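# Slide steel blank under yellow beam against stops

## Task

Push the steel blank underneath the yellow beam so that its far edge rests against the back stops and one side edge sits flush along the side guide.

## Robot and tools

Robot: two six-joint arms, left_arm and right_arm, each carrying a parallel gripper. left_arm's fingers are rigid. right_arm's fingers can fold: a part held in the outer quarter of the pads (near the tips) is squeezed normally, but held deeper toward the palm it may be gripped loosely, too hard, or released; a fingertip pushed into a surface folds easily unless the fingers are fully closed, so a move can pass the surface almost unfelt. Parts may occasionally be tugged or pushed by something outside the robot.

World frame (used for every reported position): origin on the floor plane z = 0, midway below the two arm bases, which sit 0.90 m above it. +x points forward (the direction both arms face), +z up, left_arm is on the +y side. Reported hand positions and orientations can be a few cm off, more at long reach. end_effector_position is the point between the pads when closed; fingertips extend about 33 mm past it (only 9 mm when fully open). Gripper axes: fingers point along its +z, they open and close along its y.

Row format (shared by execute_actions and move): 18 numbers, each in [-1, 1], always all 18 even if one arm is idle. Numbers 1-9 are left_arm: dx, dy, dz, rx, ry, rz, then gripper position, force_limit, speed. Numbers 10-18 are the same nine for right_arm. dx..rz are an offset, not a pose: they are measured in the axes of that arm's own Hand target, counted from the Hand target as it was when the action or move started. 1.0 equals 0.6 m for dx/dy/dz and 180 degrees for the rotation vector rx/ry/rz. Repeating the same offset in a new action moves further. Sending six zeros re-commands the current Hand target (useful after an arm was blocked). Gripper numbers are absolute commands: position +1 fully open (140 mm), about -0.8 pads touching, -1 close until blocked; force_limit -1..+1 sets squeeze (roughly 14 N to 58 N at slow close); speed -1..+1 sets closing rate (about 30 to 250 mm/s), and faster closing grips harder. To leave a gripper unchanged, resend its last three numbers; a 0 is itself a command.

execute_actions(actions, cameras): actions is a list of up to 15 actions; each action is a list of up to 15 rows, one per 1/30 s control step; a short action repeats its last row to fill 15 steps. Every row in an action is relative to the action's starting Hand target. An empty list just returns state and images. cameras picks images (omit or ["all"] for all, [] for none; an unknown name invalidates the call).

move(target, speed, blend, stop_force, zero, blocking, cameras): straight-line path of each gripper toward target, one 18-number row or a list of up to 15 rows, all offsets measured from the same starting Hand targets. speed in m/s, 0.002 to 0.5 (default 0.25), one value or one per target; rotation limit is twice that in rad/s. blend in m rounds corners in a list. stop_force in N, 10 to 80, ends an arm's path when its estimated push against its travel exceeds that; use it only slowly, not with turning grippers, not when moving away from a contact, and not with blocking=false. zero (default true) re-zeroes force before the move. Paths do not avoid obstacles; avoid paths passing near an arm's own base. Give every row in a list identical gripper numbers to avoid pauses. Result adds a move: line (done, off_target, moving, held, fault) and limits (paced = pose clipped, held = steps withheld).

wait(seconds 0-10): run while arms hold commands. stop(): brake a running move. zoom_image(camera, region [x0,y0,x1,y1] pixels, max 504x504): closer look at the latest image; cameras are cam_spot_left, cam_spot_right, cam_spot_wide, cam_back_stops, cam_left_wrist, cam_right_wrist, each 672x504. clear_fault(arm): clears a reported torque or force fault. finished_scene(scene): ends the current scene, give its number; the goal must hold with the robot released.

Results: per-arm end_effector_position (m), quat_wxyz, velocities, joint positions/torques, external joint torques, Flange force (gripper axes, includes held weight, noisy), Hand target (last commanded pose after clipping; next offsets start here), Tool commands, object_status (0 moving, 1 blocked opening, 2 blocked closing = gripped, 3 reached position or pads met), position_measured in counts (3 open, 75 ≈ 100 mm, 139 ≈ 60 mm, 200 ≈ 20 mm, 230 closed). Each step the command is clipped to within 70 mm and 16 degrees of the measured hand, so a gripper may stop short; send the remaining distance as an offset. To grip harder, raise force_limit and nudge position (-1 to -0.98).

Avoid: dropping the blank or letting go while it moves, fast impacts, heavy pushes, twisting or levering the gripper, arm-to-arm contact. An arm faults (and stops until clear_fault) at 144 N external force or at joint load limits (waist/shoulder 309, elbow 145, wrist joints 40.9 N m); stiff arms fault if commanded even slightly past a firm contact, so approach contacts slowly with small stop_force and back off after pressing. Holding loads or stretching out heats motors; a MOTOR HOT line warns of an over-temperature stop lasting 30-60 s. Thinking time lets the scene run on.

Each tool is called after "Call:" by a JSON object that holds its "api" and its "payload".

## Session

Call:
{"api": "execute_actions", "payload": {"actions": []}}

Call:
{"api": "zoom_image", "payload": {"camera": "cam_spot_wide", "region": [220, 160, 460, 340]}}

Call:
{"api": "zoom_image", "payload": {"camera": "cam_back_stops", "region": [100, 160, 600, 330]}}

Scene clock: 0.00 s.
left_arm: end_effector_position=(+0.6500, +0.5500, +1.2220) position_measured=3 object_status=3 end_effector_quat_wxyz=(+0.000, +1.000, +0.000, +0.000) | right_arm: end_effector_position=(+0.6500, -0.5500, +1.2220) position_measured=3 object_status=3 end_effector_quat_wxyz=(+0.000, +1.000, +0.000, +0.000)
Joint positions: left_arm=[-0.053 0.164 1.605 0 1.373 1.518] | right_arm=[-0.053 0.164 1.605 0 1.373 1.518]
Joint velocities: within noise
Joint torques (N m): no reading
External joint torques (N m): no reading
Flange force (N): no reading
Hand target: left_arm +0.6500, +0.5500, +1.2220; +0.000, +1.000, +0.000, +0.000 | right_arm +0.6500, -0.5500, +1.2220; +0.000, +1.000, +0.000, +0.000
Tool commands: left_gripper/position=+1.0 left_gripper/force_limit=+1.0 left_gripper/speed=+1.0 right_gripper/position=+1.0 right_gripper/force_limit=+1.0 right_gripper/speed=+1.0

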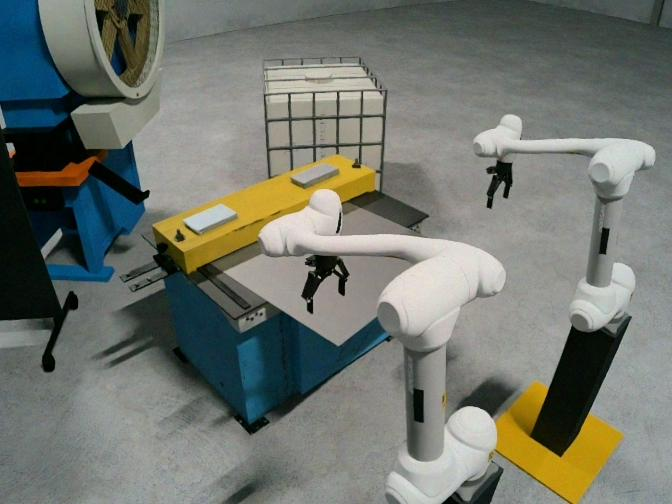

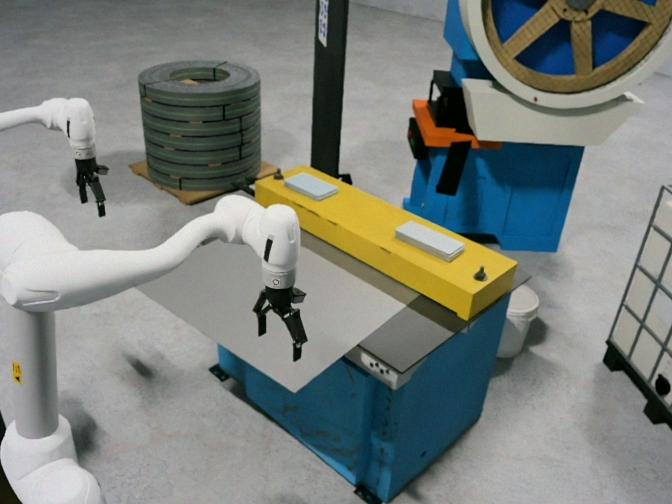

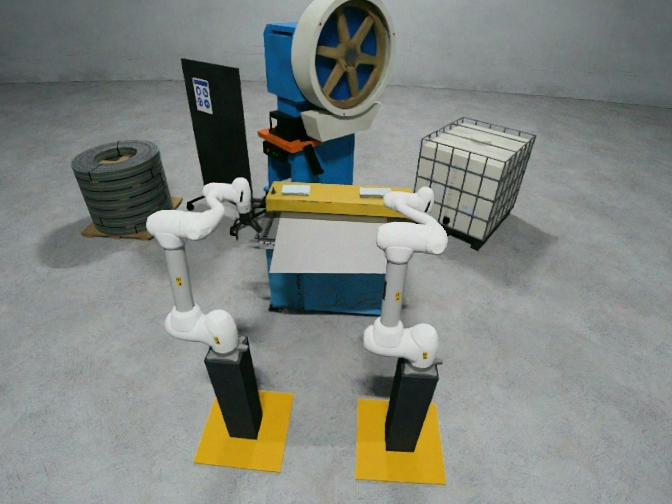

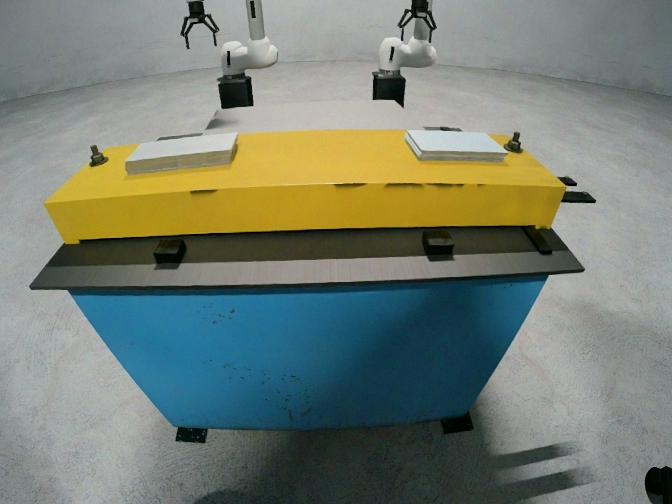

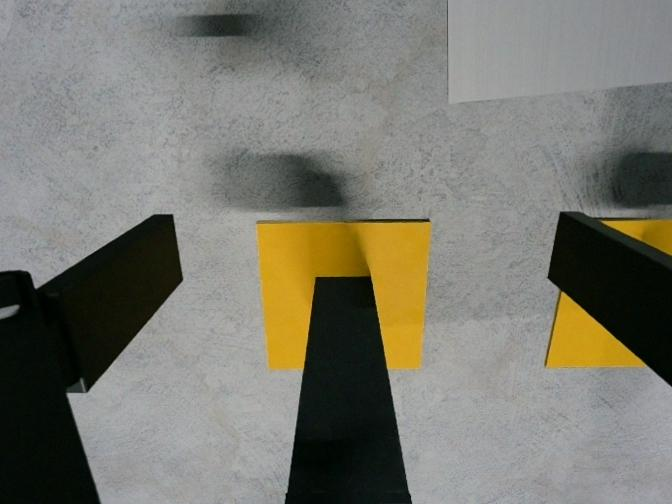

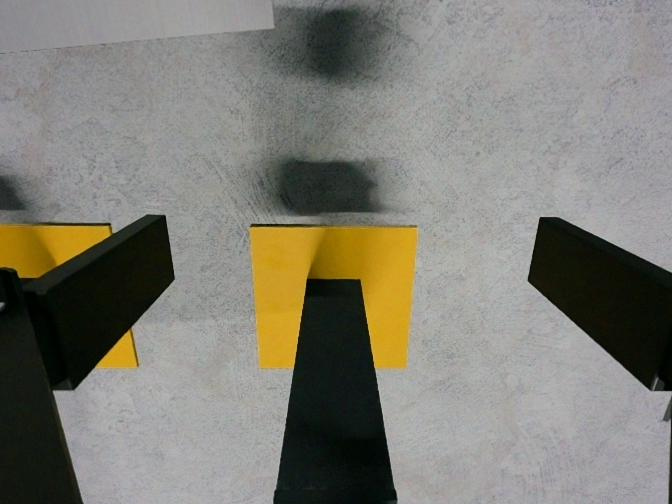

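Scaled by 2.100 from the camera's 672x504 image, which has a finer 960x720 frame.

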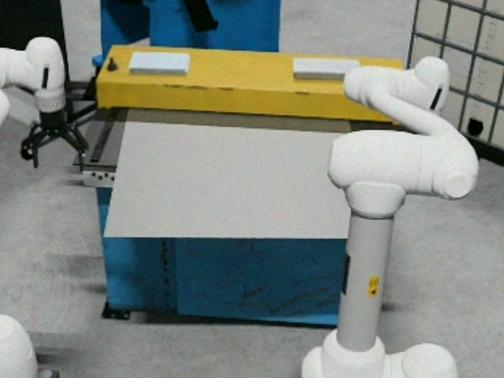

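Scaled by 1.008 from the camera's 672x504 image, which has a finer 960x720 frame.

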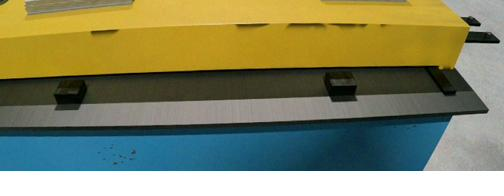

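Call:
{"api": "move", "payload": {"target": [[-0.05,0.217,0.2,0,0,0.998,-1,-1,0, 0.583,-0.05,0.12,-0.321,0,-0.945,-1,-1,0],[0.0167,0.25,0.545,0,0,0.998,-1,-1,0, 0.917,-0.125,0.403,-0.321,0,-0.945,-1,-1,0]], "speed": [0.45,0.25], "blend": [0.03,0], "cameras": ["cam_left_wrist","cam_right_wrist"]}}

Scene clock: 19.93 s.
left_arm: end_effector_position=(+0.6600, +0.4000, +0.8950) position_measured=233 object_status=3 end_effector_quat_wxyz=(+0.000, -0.003, +1.000, +0.000) | right_arm: end_effector_position=(+1.2002, -0.4750, +0.9803) position_measured=233 object_status=3 end_effector_quat_wxyz=(+0.322, +0.003, +0.947, +0.000)
Joint positions: left_arm=[-0.274 0.449 1.878 0 0.815 4.432] | right_arm=[0.041 0.882 1.059 -0.052 0.547 -1.488]
Joint torques (N m): left_arm=[-0.9 -70.25 -30.16 3.24 0.04 0.04] | right_arm=[-0.39 -123.38 -39.65 3.87 -2.58 -0.21]
External joint torques (N m): left_arm=[0.94 -5.44 -0.43 -0.1 -0.01 -0.04] | right_arm=[0.73 3.82 -0.68 0.05 0.94 0.21]
Flange force (N): left_arm=[5.3 2.6 -6.5] | right_arm=[-7.5 1.9 7.0]
Hand target: left_arm +0.6600, +0.4000, +0.8950; +0.000, -0.003, +1.000, +0.000 | right_arm +1.2002, -0.4750, +0.9802; +0.322, +0.003, +0.947, +0.000
Off the commanded pose: left_arm 0.000 m, 0 deg | right_arm 0.000 m, 0 deg.
move: done
camera_calibration:
cam_left_wrist: T_world_to_cam=[[0.0205024, 0.999664, -0.015865, -0.387428], [0.938166, -0.0137514, 0.345913, -0.922884], [0.345578, -0.0219761, -0.938133, 0.761334], [0, 0, 0, 1]]
cam_right_wrist: T_world_to_cam=[[-0.012799, 0.999776, 0.0168825, 0.474438], [0.518335, -0.00780445, 0.855142, -1.4631], [0.855082, 0.0196958, -0.518119, -0.365469], [0, 0, 0, 1]]
Images, in order: cam_left_wrist, cam_right_wrist.

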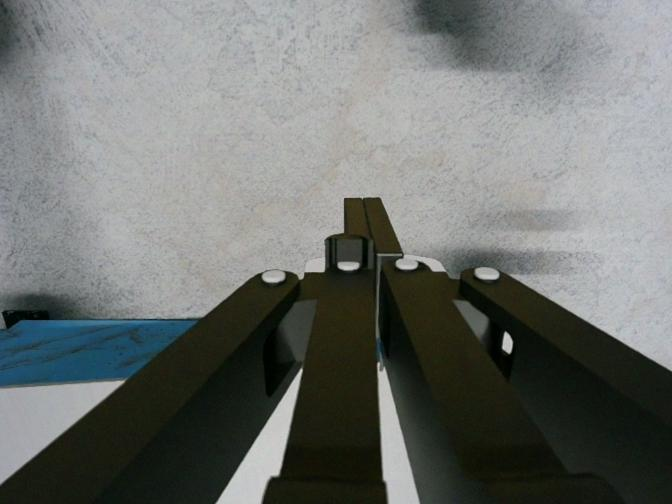

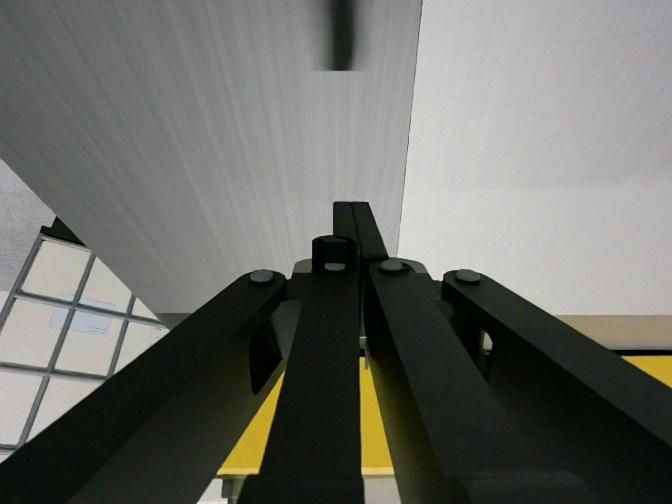

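Call:
{"api": "move", "payload": {"target": [-0.175,0.033,0,0,0,0,-1,-1,0, 0.0305,0,0.0396,0,0,0,-1,-1,0], "speed": 0.05, "cameras": ["cam_left_wrist","cam_right_wrist"]}}

Scene clock: 30.07 s.
left_arm: end_effector_position=(+0.7648, +0.4204, +0.8950) position_measured=233 object_status=3 end_effector_quat_wxyz=(+0.000, -0.003, +1.000, +0.000) | right_arm: end_effector_position=(+1.2002, -0.4749, +0.9502) position_measured=233 object_status=3 end_effector_quat_wxyz=(+0.322, +0.003, +0.947, +0.000)
Joint positions: left_arm=[-0.212 0.573 1.666 0 0.903 4.494] | right_arm=[0.041 0.903 1.076 -0.056 0.508 -1.483]
Joint torques (N m): left_arm=[-8.72 -83.95 -71.92 1.97 -21.83 0.27] | right_arm=[-0.62 -122.59 -39.95 3.83 -2.47 -0.18]
External joint torques (N m): left_arm=[8.73 -4.83 39.12 1.4 21.87 -0.27] | right_arm=[0.6 2.57 0.32 0.01 0.83 0.18]
Flange force (N): left_arm=[69.3 23.3 -18.0] | right_arm=[-3.0 1.3 3.6]
Hand target: left_arm +0.7649, +0.4205, +0.8950; +0.000, -0.003, +1.000, +0.000 | right_arm +1.2002, -0.4749, +0.9502; +0.322, +0.003, +0.947, +0.000
Off the commanded pose: left_arm 0.000 m, 0 deg | right_arm 0.000 m, 0 deg.
move: done
camera_calibration:
cam_left_wrist: T_world_to_cam=[[0.0205831, 0.999663, -0.0157911, -0.410148], [0.938213, -0.0138557, 0.345782, -1.02079], [0.345446, -0.0219327, -0.938182, 0.725663], [0, 0, 0, 1]]
cam_right_wrist: T_world_to_cam=[[-0.0127989, 0.999776, 0.0168789, 0.474886], [0.518408, -0.00779983, 0.855098, -1.43739], [0.855038, 0.0196945, -0.518192, -0.380908], [0, 0, 0, 1]]
Images, in order: cam_left_wrist, cam_right_wrist.

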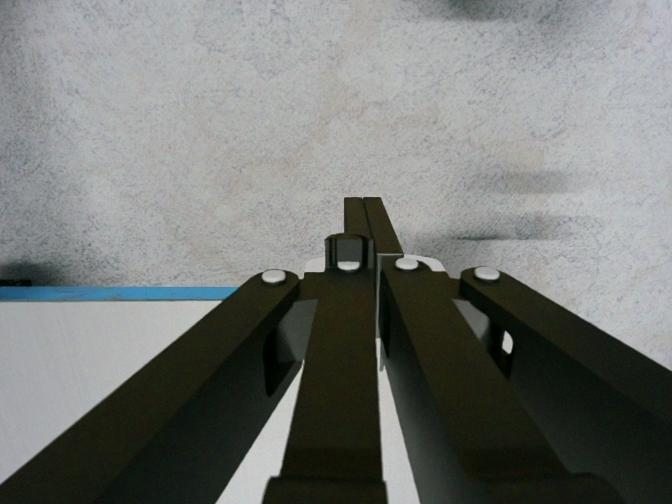

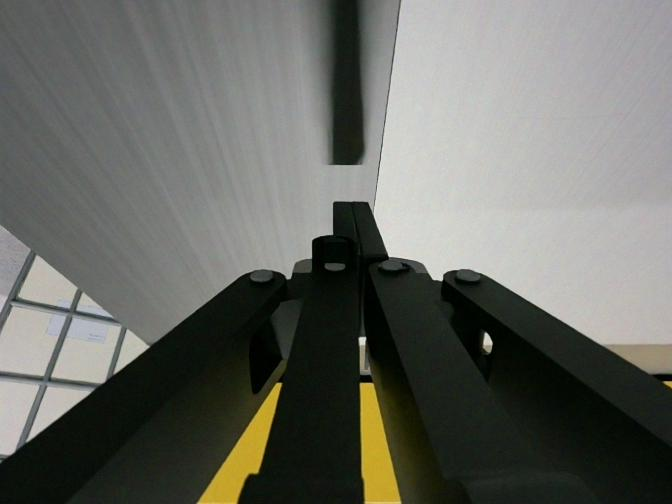

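Call:
{"api": "move", "payload": {"target": [[0.025,0,0,0,0,0,-1,-1,0, 0,-0.012,0,0,0,0,-1,-1,0],[0.025,0,0,0,0,0,-1,-1,0, 0.0156,-0.012,0.0201,0,0,0,-1,-1,0]], "speed": 0.03, "blend": 0.005, "cameras": ["cam_right_wrist"]}}

Scene clock: 39.27 s.
left_arm: end_effector_position=(+0.7499, +0.4204, +0.8950) position_measured=233 object_status=3 end_effector_quat_wxyz=(+0.000, -0.003, +1.000, +0.000) | right_arm: end_effector_position=(+1.2001, -0.4821, +0.9350) position_measured=233 object_status=3 end_effector_quat_wxyz=(+0.322, +0.003, +0.947, +0.000)
Joint positions: left_arm=[-0.217 0.554 1.698 0 0.889 4.49] | right_arm=[0.034 0.914 1.086 -0.049 0.488 -1.495]
Joint torques (N m): left_arm=[-1.08 -81.23 -32.69 3.46 0 0] | right_arm=[-0.3 -123.81 -39.61 3.84 -2.5 -0.17]
External joint torques (N m): left_arm=[1.09 -5.63 0.16 -0.11 0.04 0] | right_arm=[0.36 3.76 0.43 -0.03 0.87 0.17]
Flange force (N): left_arm=[7.0 2.7 -5.8] | right_arm=[-3.7 1.2 5.3]
Hand target: left_arm +0.7499, +0.4204, +0.8950; +0.000, -0.003, +1.000, +0.000 | right_arm +1.2001, -0.4821, +0.9349; +0.322, +0.003, +0.947, +0.000
Off the commanded pose: left_arm 0.000 m, 0 deg | right_arm 0.000 m, 0 deg.
move: done
camera_calibration:
cam_right_wrist: T_world_to_cam=[[-0.0127876, 0.999776, 0.0168823, 0.482305], [0.518393, -0.00780895, 0.855107, -1.42434], [0.855047, 0.0196864, -0.518177, -0.388601], [0, 0, 0, 1]]
Images, in order: cam_right_wrist.

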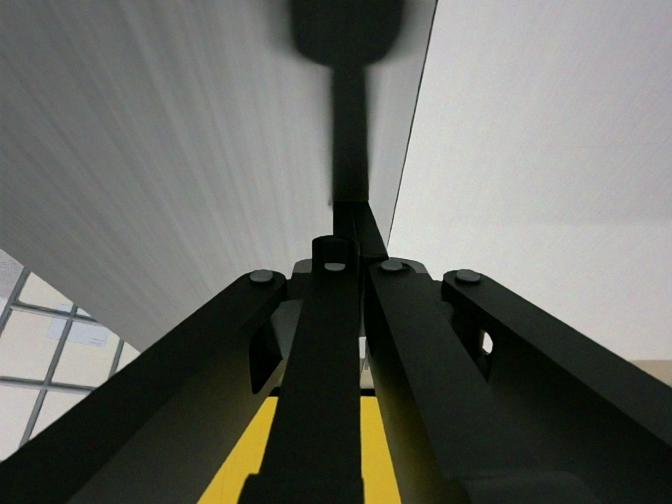

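Call:
{"api": "move", "payload": {"target": [0,0,0,0,0,0,-1,-1,0, 0,0.195,0,0,0,0,-1,-1,0], "speed": 0.04, "cameras": ["cam_right_wrist","cam_left_wrist","cam_spot_left","cam_spot_wide"]}}

Call:
{"api": "zoom_image", "payload": {"camera": "cam_spot_left", "region": [190, 230, 340, 342]}}

Scene clock: 46.73 s.
left_arm: end_effector_position=(+0.7499, +0.4204, +0.8950) position_measured=233 object_status=3 end_effector_quat_wxyz=(+0.000, -0.003, +1.000, +0.000) | right_arm: end_effector_position=(+1.2007, -0.3651, +0.9352) position_measured=233 object_status=3 end_effector_quat_wxyz=(+0.322, +0.003, +0.947, +0.000)
Joint positions: left_arm=[-0.217 0.554 1.698 0 0.889 4.49] | right_arm=[0.15 0.94 1.034 -0.186 0.526 -1.284]
Joint torques (N m): left_arm=[-1.27 -80.94 -32.54 3.5 0.04 -0.01] | right_arm=[18.81 -78.83 -16.14 7.77 3.06 -0.08]
External joint torques (N m): left_arm=[1.22 -5.39 0.33 -0.19 0.01 0.01] | right_arm=[-18.82 -43.4 -23.36 -4.14 -4.64 0.08]
Flange force (N): left_arm=[7.1 2.9 -5.4] | right_arm=[-19.8 -15.2 -30.5]
Hand target: left_arm +0.7499, +0.4204, +0.8950; +0.000, -0.003, +1.000, +0.000 | right_arm +1.2007, -0.3651, +0.9352; +0.322, +0.003, +0.947, +0.000
Off the commanded pose: left_arm 0.000 m, 0 deg | right_arm 0.000 m, 0 deg.
move: done
camera_calibration:
cam_left_wrist: T_world_to_cam=[[0.0205329, 0.999664, -0.0158329, -0.409682], [0.938172, -0.0137915, 0.345895, -1.00689], [0.345561, -0.0219562, -0.938139, 0.730698], [0, 0, 0, 1]]
cam_right_wrist: T_world_to_cam=[[-0.0127778, 0.999776, 0.0168753, 0.365356], [0.518421, -0.00780739, 0.85509, -1.42396], [0.85503, 0.0196747, -0.518205, -0.391342], [0, 0, 0, 1]]
Images, in order: cam_spot_left, cam_spot_wide, cam_left_wrist, cam_right_wrist.

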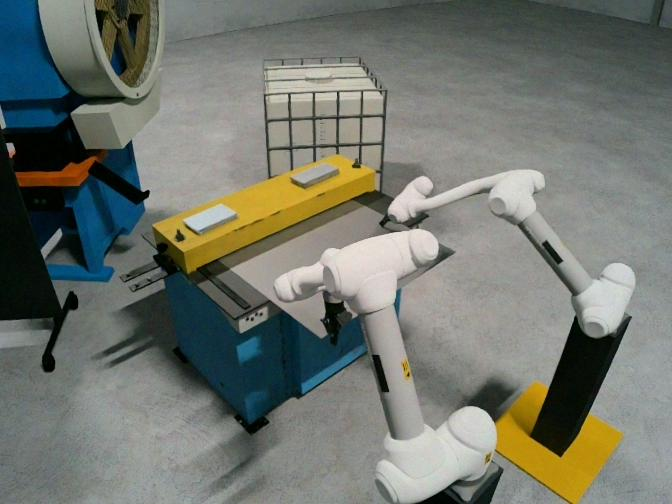

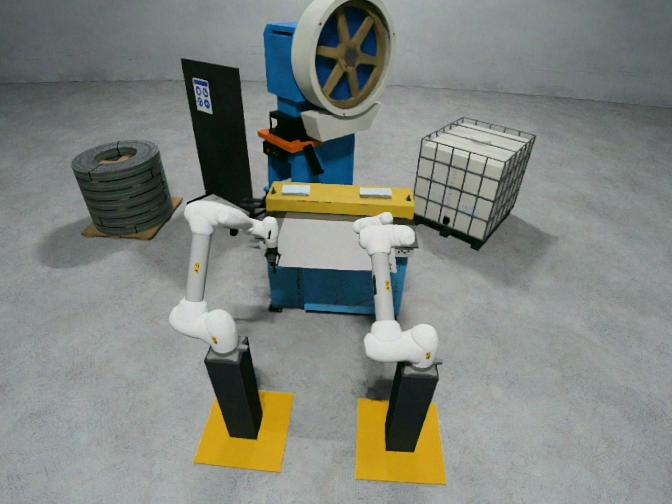

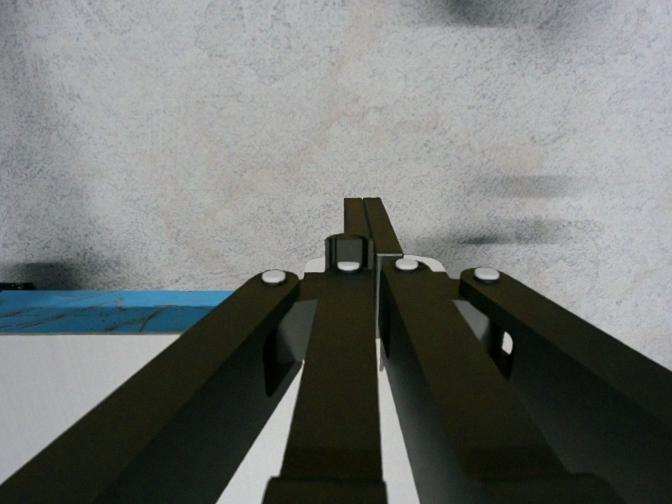

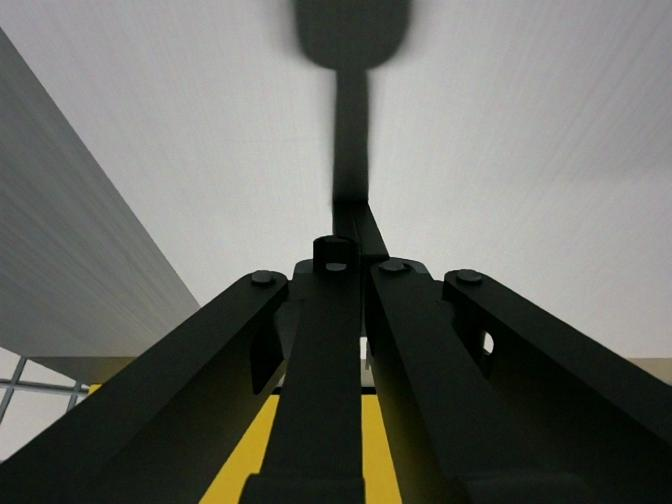

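Scaled by 3.360 from the camera's 672x504 image, which has a finer 960x720 frame.

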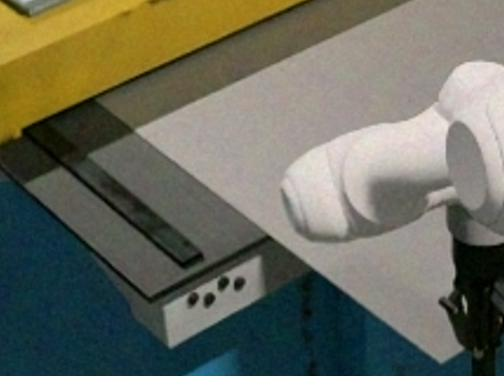

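Call:
{"api": "move", "payload": {"target": [[0,0,0,0,0,0,-1,-1,0, -0.02,0,-0.026,0,0,0,-1,-1,0],[0,0,0,0,0,0,-1,-1,0, -0.02,-0.195,-0.026,0,0,0,-1,-1,0],[0,0,0,0,0,0,-1,-1,0, 0,-0.195,0,0,0,0,-1,-1,0]], "speed": [0.1,0.15,0.04], "blend": [0.01,0.01,0], "cameras": []}}

Call:
{"api": "move", "payload": {"target": [0,0,0,0,0,0,-1,-1,0, 0.008,0,0.0104,0,0,0,-1,-1,0], "speed": 0.006, "stop_force": 10, "cameras": ["cam_right_wrist"]}}

Scene clock: 54.63 s.
left_arm: end_effector_position=(+0.7499, +0.4204, +0.8950) position_measured=233 object_status=3 end_effector_quat_wxyz=(+0.000, -0.003, +1.000, +0.000) | right_arm: end_effector_position=(+1.2001, -0.4821, +0.9350) position_measured=233 object_status=3 end_effector_quat_wxyz=(+0.322, +0.003, +0.947, +0.000)
Joint positions: left_arm=[-0.217 0.554 1.698 0 0.889 4.49] | right_arm=[0.034 0.914 1.086 -0.049 0.488 -1.495]
Joint torques (N m): left_arm=[-1.1 -80.87 -32.42 3.5 0.03 -0.05] | right_arm=[-0.36 -122.96 -39.3 3.84 -2.58 -0.24]
External joint torques (N m): left_arm=[1.13 -6.09 0 -0.17 0.02 0.05] | right_arm=[0.39 2.39 -0.05 -0.01 0.94 0.24]
Flange force (N): left_arm=[7.2 2.9 -6.3] | right_arm=[-4.0 1.3 3.9]
Hand target: left_arm +0.7499, +0.4204, +0.8950; +0.000, -0.003, +1.000, +0.000 | right_arm +1.2001, -0.4821, +0.9349; +0.322, +0.003, +0.947, +0.000
Off the commanded pose: left_arm 0.000 m, 0 deg | right_arm 0.000 m, 0 deg.
move: done; blend cut to 0 m at target 1, 0.0098 m at target 2

Scene clock: 55.37 s.
left_arm: end_effector_position=(+0.7499, +0.4204, +0.8950) position_measured=233 object_status=3 end_effector_quat_wxyz=(+0.000, -0.003, +1.000, +0.000) | right_arm: end_effector_position=(+1.2002, -0.4821, +0.9341) position_measured=233 object_status=3 end_effector_quat_wxyz=(+0.322, +0.003, +0.947, +0.000)
Joint positions: left_arm=[-0.217 0.554 1.698 0 0.889 4.49] | right_arm=[0.034 0.914 1.086 -0.049 0.486 -1.495]
Joint torques (N m): left_arm=[-1.33 -81.05 -32.69 3.47 -0.03 0] | right_arm=[-0.97 -105.38 -33.09 3.8 -1.51 -0.2]
External joint torques (N m): left_arm=[1.39 -6.18 0.11 -0.13 0.07 0] | right_arm=[1.34 -15.1 -6.2 0.02 -0.13 0.2]
Flange force (N): left_arm=[7.5 3.2 -6.4] | right_arm=[-4.6 1.4 -14.4]
Hand target: left_arm +0.7499, +0.4204, +0.8950; +0.000, -0.003, +1.000, +0.000 | right_arm +1.2002, -0.4821, +0.9341; +0.322, +0.003, +0.947, +0.000 (not the last commanded pose)
Off the commanded pose: left_arm 0.000 m, 0 deg | right_arm 0.007 m, 0 deg.
move: contact (right_arm)
camera_calibration:
cam_right_wrist: T_world_to_cam=[[-0.0128103, 0.999775, 0.0168836, 0.48233], [0.518093, -0.00780516, 0.855289, -1.42348], [0.855229, 0.0197038, -0.517876, -0.38961], [0, 0, 0, 1]]
Images, in order: cam_right_wrist.

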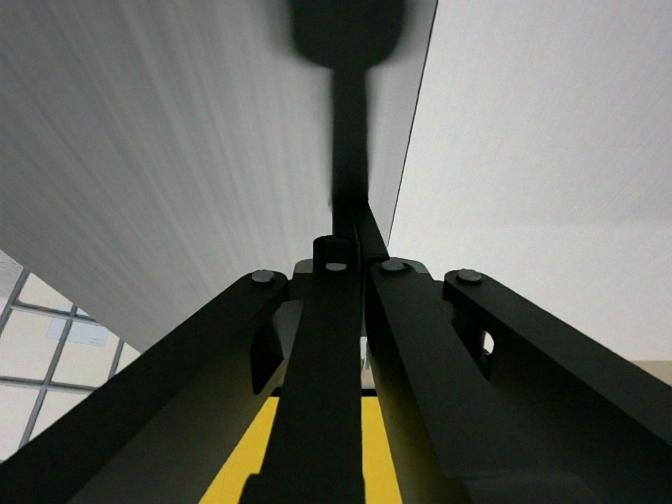

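Call:
{"api": "move", "payload": {"target": [0,0,0,0,0,0,-1,-1,0, 0,0.06,0,0,0,0,-1,-1,0], "speed": 0.03, "cameras": ["cam_right_wrist"]}}

Scene clock: 59.03 s.
left_arm: end_effector_position=(+0.7499, +0.4204, +0.8950) position_measured=233 object_status=3 end_effector_quat_wxyz=(+0.000, -0.003, +1.000, +0.000) | right_arm: end_effector_position=(+1.2004, -0.4463, +0.9342) position_measured=233 object_status=3 end_effector_quat_wxyz=(+0.322, +0.003, +0.947, +0.000)
Joint positions: left_arm=[-0.217 0.554 1.698 0 0.889 4.49] | right_arm=[0.07 0.92 1.075 -0.094 0.494 -1.426]
Joint torques (N m): left_arm=[-1.51 -81.14 -32.58 3.5 0.02 -0.03] | right_arm=[108.65 -105.44 -34.05 20.01 -5.02 0.94]
External joint torques (N m): left_arm=[1.45 -5.57 0.01 -0.16 0.01 0.03] | right_arm=[-105.41 -15.45 -5.21 -16.2 3.38 -0.94]
Flange force (N): left_arm=[6.5 3.1 -5.7] | right_arm=[-8.5 -86.6 -12.6]
Hand target: left_arm +0.7499, +0.4204, +0.8950; +0.000, -0.003, +1.000, +0.000 | right_arm +1.2004, -0.4461, +0.9342; +0.322, +0.003, +0.947, +0.000
Off the commanded pose: left_arm 0.000 m, 0 deg | right_arm 0.000 m, 0 deg.
move: done
camera_calibration:
cam_right_wrist: T_world_to_cam=[[-0.0126989, 0.999778, 0.0168224, 0.446447], [0.518171, -0.00780875, 0.855241, -1.42341], [0.855183, 0.0195775, -0.517957, -0.390384], [0, 0, 0, 1]]
Images, in order: cam_right_wrist.

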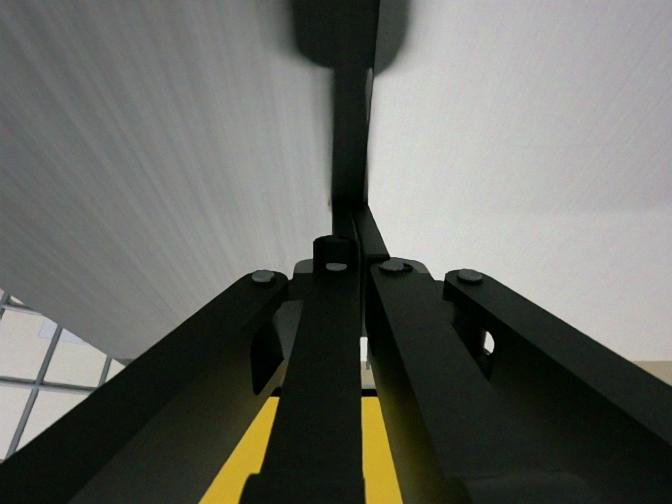

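Call:
{"api": "move", "payload": {"target": [0,0,0,0,0,0,-1,-1,0, 0,0.125,0,0,0,0,-1,-1,0], "speed": 0.03, "cameras": ["cam_right_wrist","cam_left_wrist","cam_spot_left"]}}

Call:
{"api": "zoom_image", "payload": {"camera": "cam_spot_left", "region": [190, 230, 340, 342]}}

Scene clock: 63.50 s.
left_arm: end_effector_position=(+0.7499, +0.4204, +0.8950) position_measured=233 object_status=3 end_effector_quat_wxyz=(+0.000, -0.003, +1.000, +0.000) | right_arm: end_effector_position=(+1.2008, -0.3715, +0.9343) position_measured=233 object_status=3 end_effector_quat_wxyz=(+0.322, +0.003, +0.947, +0.000)
Joint positions: left_arm=[-0.217 0.554 1.698 0 0.889 4.49] | right_arm=[0.144 0.938 1.039 -0.18 0.522 -1.294]
Joint torques (N m): left_arm=[-1.46 -81.04 -32.39 3.49 0.03 -0.04] | right_arm=[146.35 -105.25 -38.29 26.81 -12.61 1.47]
External joint torques (N m): left_arm=[1.42 -5.93 -0.21 -0.15 0.01 0.04] | right_arm=[-146.79 -16.45 -1.06 -23.2 11.03 -1.47]
Flange force (N): left_arm=[6.5 3.1 -6.2] | right_arm=[-11.1 -120.6 -14.1]
Hand target: left_arm +0.7499, +0.4204, +0.8950; +0.000, -0.003, +1.000, +0.000 | right_arm +1.2008, -0.3711, +0.9343; +0.322, +0.003, +0.947, +0.000
Off the commanded pose: left_arm 0.000 m, 0 deg | right_arm 0.000 m, 0 deg.
move: done
camera_calibration:
cam_left_wrist: T_world_to_cam=[[0.020533, 0.999664, -0.0158335, -0.40968], [0.938171, -0.0137913, 0.345899, -1.0069], [0.345564, -0.0219569, -0.938138, 0.730696], [0, 0, 0, 1]]
cam_right_wrist: T_world_to_cam=[[-0.0125646, 0.999781, 0.0167219, 0.371615], [0.518221, -0.00779116, 0.855211, -1.42321], [0.855154, 0.019411, -0.51801, -0.392143], [0, 0, 0, 1]]
Images, in order: cam_spot_left, cam_left_wrist, cam_right_wrist.

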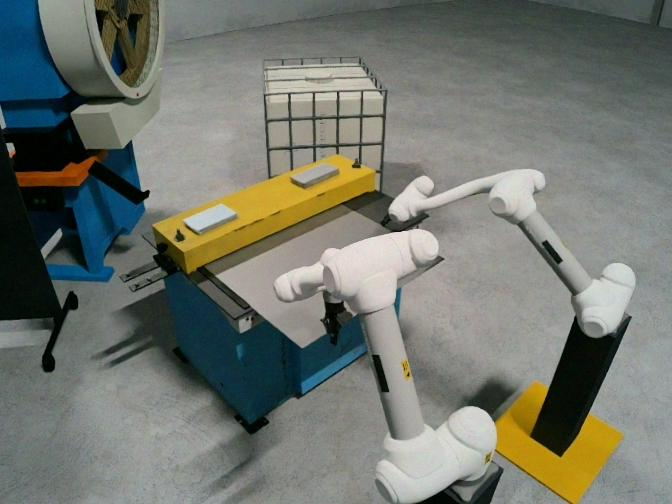

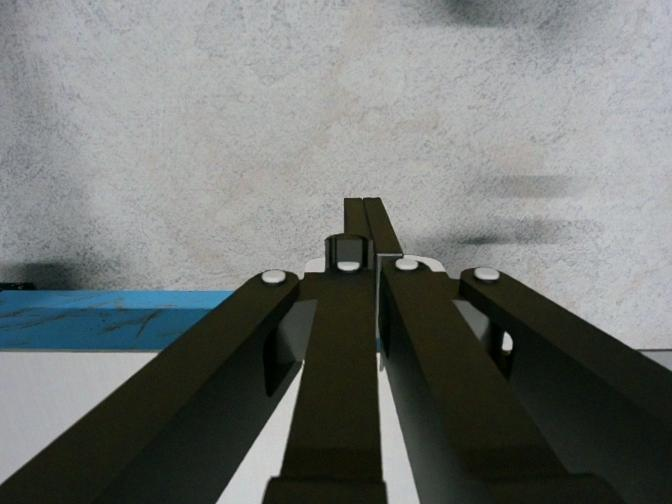

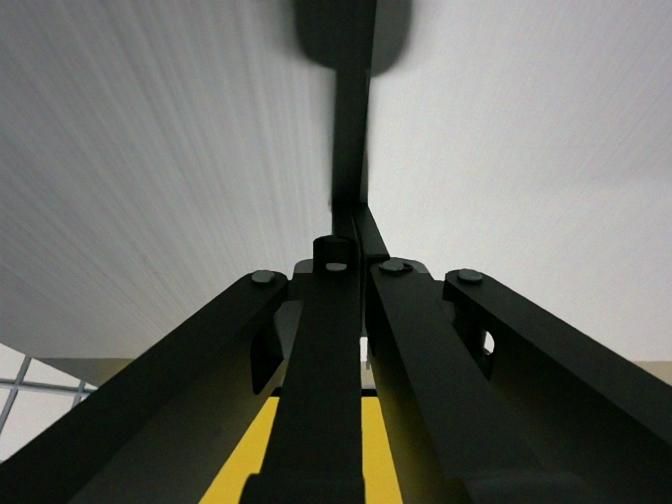

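Scaled by 3.360 from the camera's 672x504 image, which has a finer 960x720 frame.

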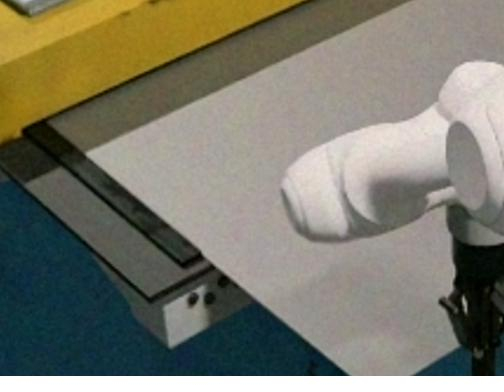

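Call:
{"api": "zoom_image", "payload": {"camera": "cam_left_wrist", "region": [472, 252, 672, 402]}}

Scaled by 2.520 from the camera's 672x504 image, which has a finer 960x720 frame.

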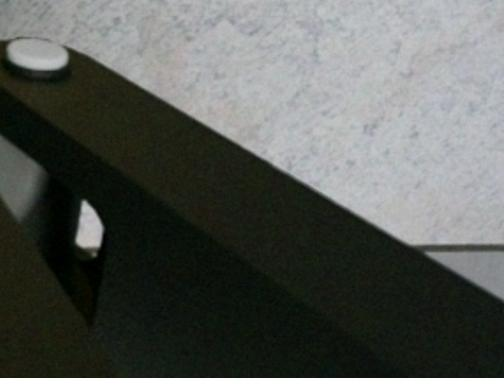

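Call:
{"api": "execute_actions", "payload": {"actions": [], "cameras": ["cam_spot_wide","cam_spot_left"]}}

Call:
{"api": "zoom_image", "payload": {"camera": "cam_spot_wide", "region": [240, 200, 340, 275]}}

Call:
{"api": "zoom_image", "payload": {"camera": "cam_spot_left", "region": [190, 255, 270, 315]}}

Scene clock: 79.50 s.
left_arm: end_effector_position=(+0.7499, +0.4204, +0.8950) position_measured=233 object_status=3 end_effector_quat_wxyz=(+0.000, -0.003, +1.000, +0.000) | right_arm: end_effector_position=(+1.2008, -0.3711, +0.9343) position_measured=233 object_status=3 end_effector_quat_wxyz=(+0.322, +0.003, +0.947, +0.000)
Joint positions: left_arm=[-0.217 0.554 1.698 0 0.889 4.49] | right_arm=[0.144 0.938 1.039 -0.18 0.522 -1.294]
Joint velocities: within noise
Joint torques (N m): left_arm=[-1.3 -81.52 -32.57 3.41 0 -0.01] | right_arm=[154.05 -106.46 -39.46 28 -13.28 1.51]
External joint torques (N m): left_arm=[1.35 -5.52 0.07 -0.08 0.04 0.01] | right_arm=[-153.77 -15.44 0.05 -24.36 11.7 -1.51]
Flange force (N): left_arm=[6.6 3.0 -5.7] | right_arm=[-10.1 -126.3 -13.8]
Hand target: left_arm +0.7499, +0.4204, +0.8950; +0.000, -0.003, +1.000, +0.000 | right_arm +1.2008, -0.3711, +0.9343; +0.322, +0.003, +0.947, +0.000
Tool commands: left_gripper/position=-1.0 left_gripper/force_limit=-1.0 left_gripper/speed=+0.0 right_gripper/position=-1.0 right_gripper/force_limit=-1.0 right_gripper/speed=+0.0
Off the commanded pose: left_arm 0.000 m, 0 deg | right_arm 0.000 m, 0 deg.
Images, in order (width x height): cam_spot_left 672x504, cam_spot_wide 672x504.

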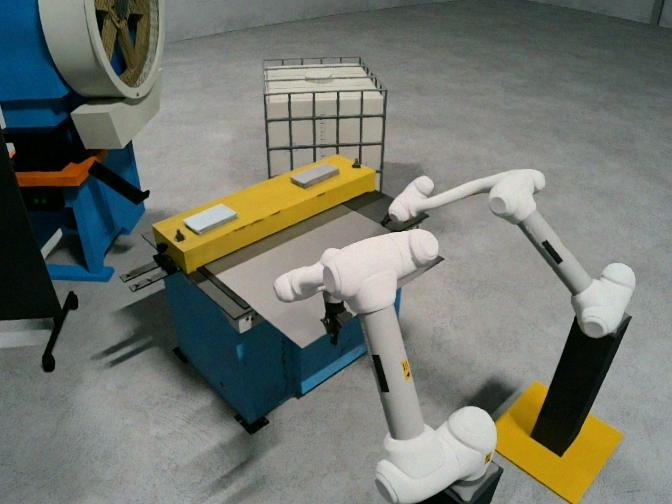

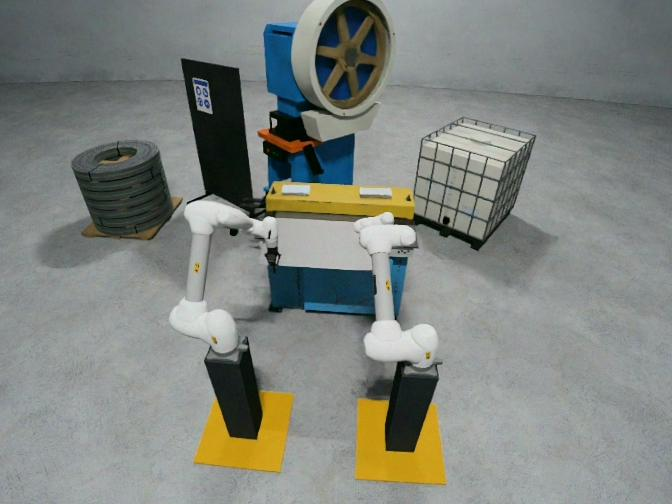

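Scaled by 5.040 from the camera's 672x504 image, which has a finer 960x720 frame.

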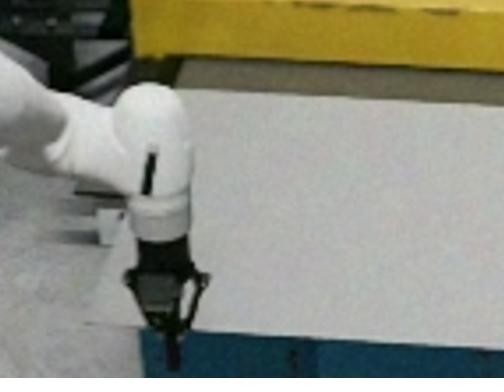

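Scaled by 6.300 from the camera's 672x504 image, which has a finer 960x720 frame.

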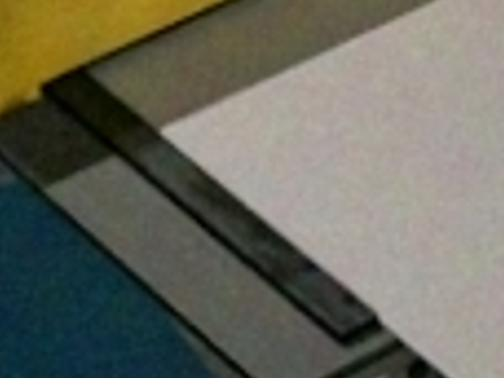

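Call:
{"api": "move", "payload": {"target": [[0,0,0,0,0,0,-1,-1,0, 0,-0.025,0,0,0,0,-1,-1,0],[0,0,0,0,0,0,-1,-1,0, -0.071,-0.04,-0.0924,0,0,0,-1,-1,0],[0,0,0,0,0,0,-1,-1,0, 0.519,0.30,-0.61,0,0.2089,0,-1,-1,0],[0,0,0,0,0,0,-1,-1,0, 0.66,0.30,-0.426,0,0.2089,0,-1,-1,0]], "speed": [0.08,0.15,0.35,0.2], "blend": [0.005,0.03,0.02,0], "cameras": ["cam_right_wrist","cam_spot_left"]}}

Call:
{"api": "zoom_image", "payload": {"camera": "cam_spot_left", "region": [190, 255, 270, 315]}}

Scene clock: 89.53 s.
left_arm: end_effector_position=(+0.7499, +0.4204, +0.8950) position_measured=233 object_status=3 end_effector_quat_wxyz=(+0.000, -0.003, +1.000, +0.000) | right_arm: end_effector_position=(+0.7321, -0.1883, +0.8962) position_measured=233 object_status=3 end_effector_quat_wxyz=(-0.001, +0.003, +1.000, +0.001)
Joint positions: left_arm=[-0.217 0.554 1.698 0 0.889 4.49] | right_arm=[0.416 0.624 1.571 0.003 0.946 -1.151]
Joint torques (N m): left_arm=[-1.26 -81.07 -32.67 3.45 0.07 0] | right_arm=[-0.47 -95.25 -34.08 3.37 -0.87 -0.21]
External joint torques (N m): left_arm=[1.31 -6.36 0.04 -0.11 -0.03 0] | right_arm=[0.24 1.9 0.45 0.11 0.91 0.21]
Flange force (N): left_arm=[7.7 3.1 -6.4] | right_arm=[-1.9 1.6 0.7]
Hand target: left_arm +0.7499, +0.4204, +0.8950; +0.000, -0.003, +1.000, +0.000 | right_arm +0.7321, -0.1883, +0.8961; -0.001, +0.003, +1.000, +0.001
Off the commanded pose: left_arm 0.000 m, 0 deg | right_arm 0.000 m, 0 deg.
move: done; blend cut to 0 m at target 1
camera_calibration:
cam_right_wrist: T_world_to_cam=[[0.000162172, 0.999682, 0.025228, 0.166209], [0.932336, -0.00927344, 0.361474, -1.00725], [0.361593, 0.0234624, -0.932041, 0.718474], [0, 0, 0, 1]]
Images, in order: cam_spot_left, cam_right_wrist.

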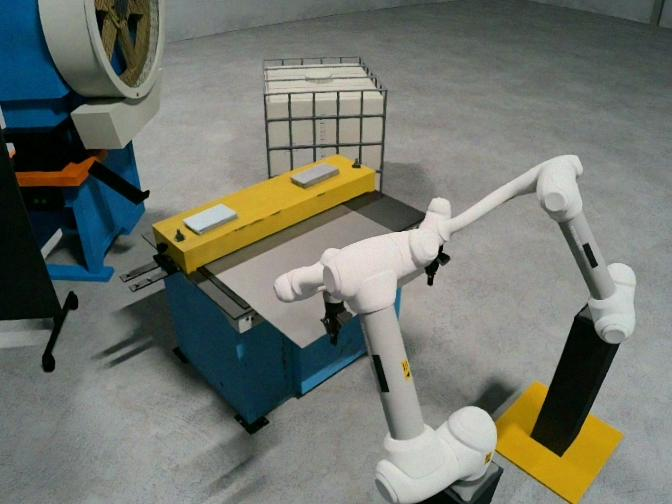

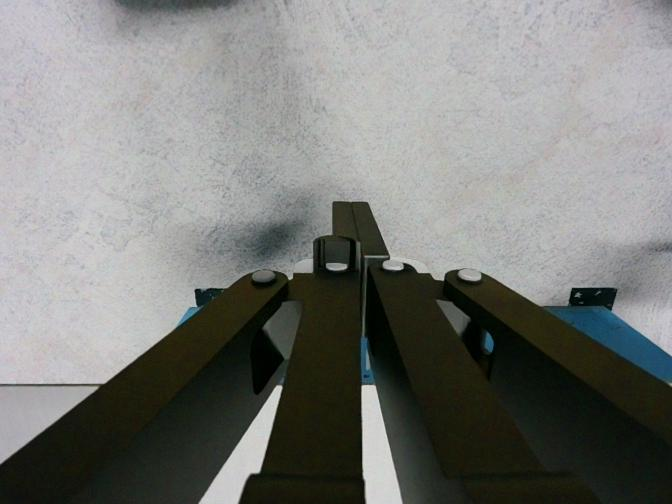

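Scaled by 6.300 from the camera's 672x504 image, which has a finer 960x720 frame.

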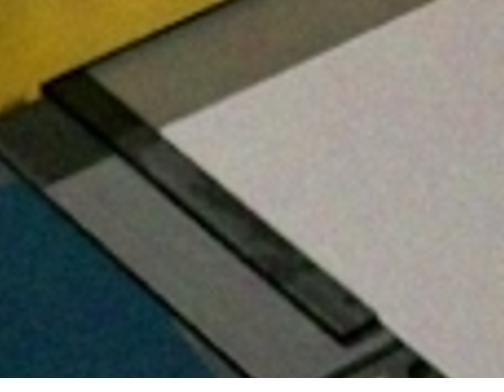

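Call:
{"api": "move", "payload": {"target": [[-0.025,0,0,0,0,0,-1,-1,0, -0.055,0,0,0,0,0,-1,-1,0],[-0.05,0.003,0,0,0,0,-1,-1,0, -0.08,0.003,0,0,0,0,-1,-1,0],[-0.42,0.03,0,0,0,0,-1,-1,0, -0.45,0.03,0,0,0,0,-1,-1,0]], "speed": [0.08,0.03,0.06], "blend": [0.005,0.005,0], "cameras": ["cam_right_wrist","cam_left_wrist","cam_spot_left","cam_back_stops"]}}

Call:
{"api": "zoom_image", "payload": {"camera": "cam_spot_left", "region": [190, 255, 270, 315]}}

Call:
{"api": "zoom_image", "payload": {"camera": "cam_back_stops", "region": [380, 180, 600, 310]}}

Call:
{"api": "zoom_image", "payload": {"camera": "cam_back_stops", "region": [100, 180, 320, 310]}}

Scene clock: 100.67 s.
left_arm: end_effector_position=(+0.9983, +0.4397, +0.8945) position_measured=233 object_status=3 end_effector_quat_wxyz=(-0.003, -0.003, +1.000, +0.000) | right_arm: end_effector_position=(+0.9979, -0.1725, +0.8951) position_measured=233 object_status=3 end_effector_quat_wxyz=(-0.004, +0.003, +1.000, +0.000)
Joint positions: left_arm=[-0.144 0.904 1.05 -0.001 1.194 4.562] | right_arm=[0.328 1.024 0.814 0.003 1.311 -1.237]
Joint torques (N m): left_arm=[24.6 -98.29 -64.88 12.08 -24.77 -0.25] | right_arm=[-16.87 -121.43 -65.32 0.04 -25.69 -0.34]
External joint torques (N m): left_arm=[-24.58 -21.72 26.09 -8.1 24.82 0.25] | right_arm=[16.85 -5.97 25.34 4.09 25.74 0.34]
External joint torques when the fault began: left_arm=[-40.24 -21.51 48.15 -12.76 41.67 0.33] | right_arm=[8.91 0.94 49.45 1.41 43.64 0.57]
Flange force (N): left_arm=[87.8 -14.1 -31.1] | right_arm=[67.2 -8.6 -18.3]
Flange force when the fault began (N): left_arm=[136.1 -24.1 -39.3] | right_arm=[111.5 -33.3 -20.0]
Hand target: left_arm +0.9983, +0.4397, +0.8945; -0.003, -0.003, +1.000, +0.000 (not the last commanded pose) | right_arm +0.9979, -0.1725, +0.8951; -0.004, +0.003, +1.000, +0.000 (not the last commanded pose)
Tool commands: left_gripper/position=-1.0 left_gripper/force_limit=-1.0 left_gripper/speed=+0.003922 right_gripper/position=-1.0 right_gripper/force_limit=-1.0 right_gripper/speed=+0.003922
Off the commanded pose: left_arm 0.004 m, 0 deg | right_arm 0.004 m, 0 deg.
FORCE FAULT: contact force on the left arm reached its limit, and that arm stopped. FORCE FAULT: contact force on the right arm reached its limit, and that arm stopped. On each arm, the contact can be on any part of the arm, not only on its tool. Those arms' remaining commands of this call were not run. Those arms are still stopped at the end of this call. While their stops run, those arms take no new command, but each of their grippers still runs the gripper command that each later call begins with.
CLEAR FAULT: each arm stays stopped until you call clear_fault with its name: clear_fault(arm="left_arm"), clear_fault(arm="right_arm").
move: fault (left_arm, right_arm)
camera_calibration:
cam_left_wrist: T_world_to_cam=[[0.0204067, 0.999665, -0.015897, -0.433896], [0.940258, -0.0137842, 0.340184, -1.23641], [0.339851, -0.0218893, -0.940224, 0.652357], [0, 0, 0, 1]]
cam_right_wrist: T_world_to_cam=[[0.000258048, 0.999723, 0.0235279, 0.15186], [0.934647, -0.00860711, 0.355473, -1.25136], [0.355577, 0.0218986, -0.93439, 0.628887], [0, 0, 0, 1]]
Images, in order: cam_spot_left, cam_back_stops, cam_left_wrist, cam_right_wrist.

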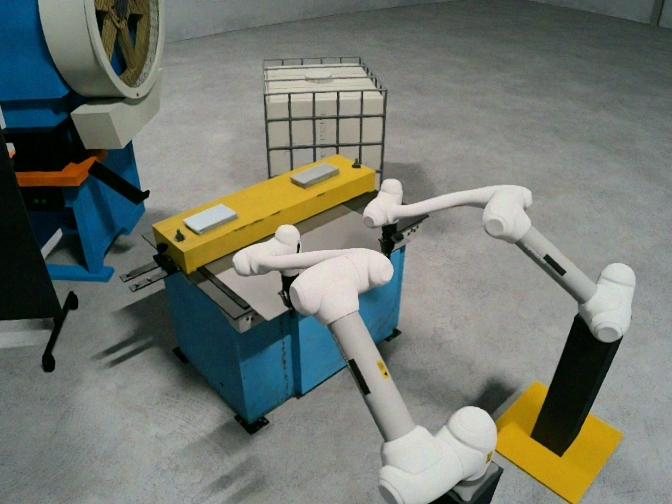

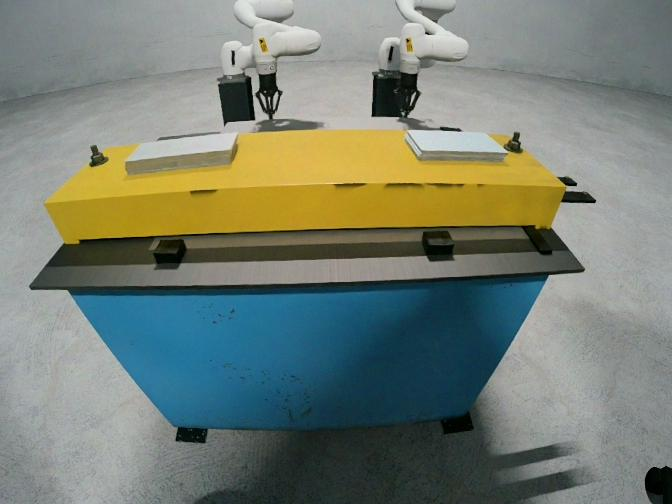

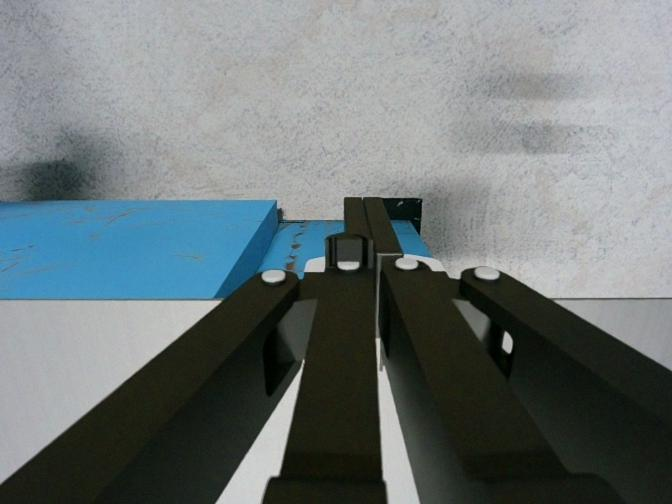

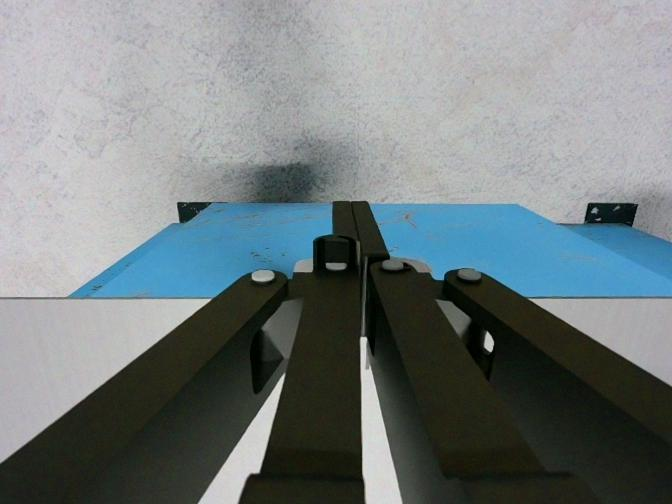

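Scaled by 6.300 from the camera's 672x504 image, which has a finer 960x720 frame.

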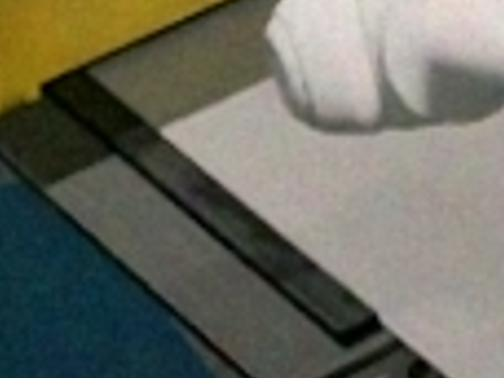

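Scaled by 2.291 from the camera's 672x504 image, which has a finer 960x720 frame.

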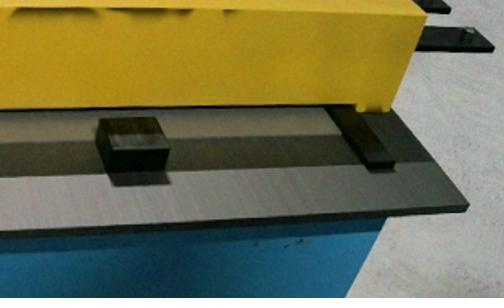

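Scaled by 2.291 from the camera's 672x504 image, which has a finer 960x720 frame.

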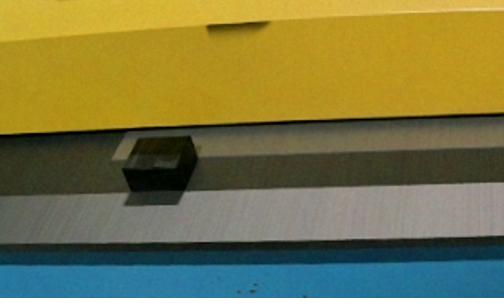

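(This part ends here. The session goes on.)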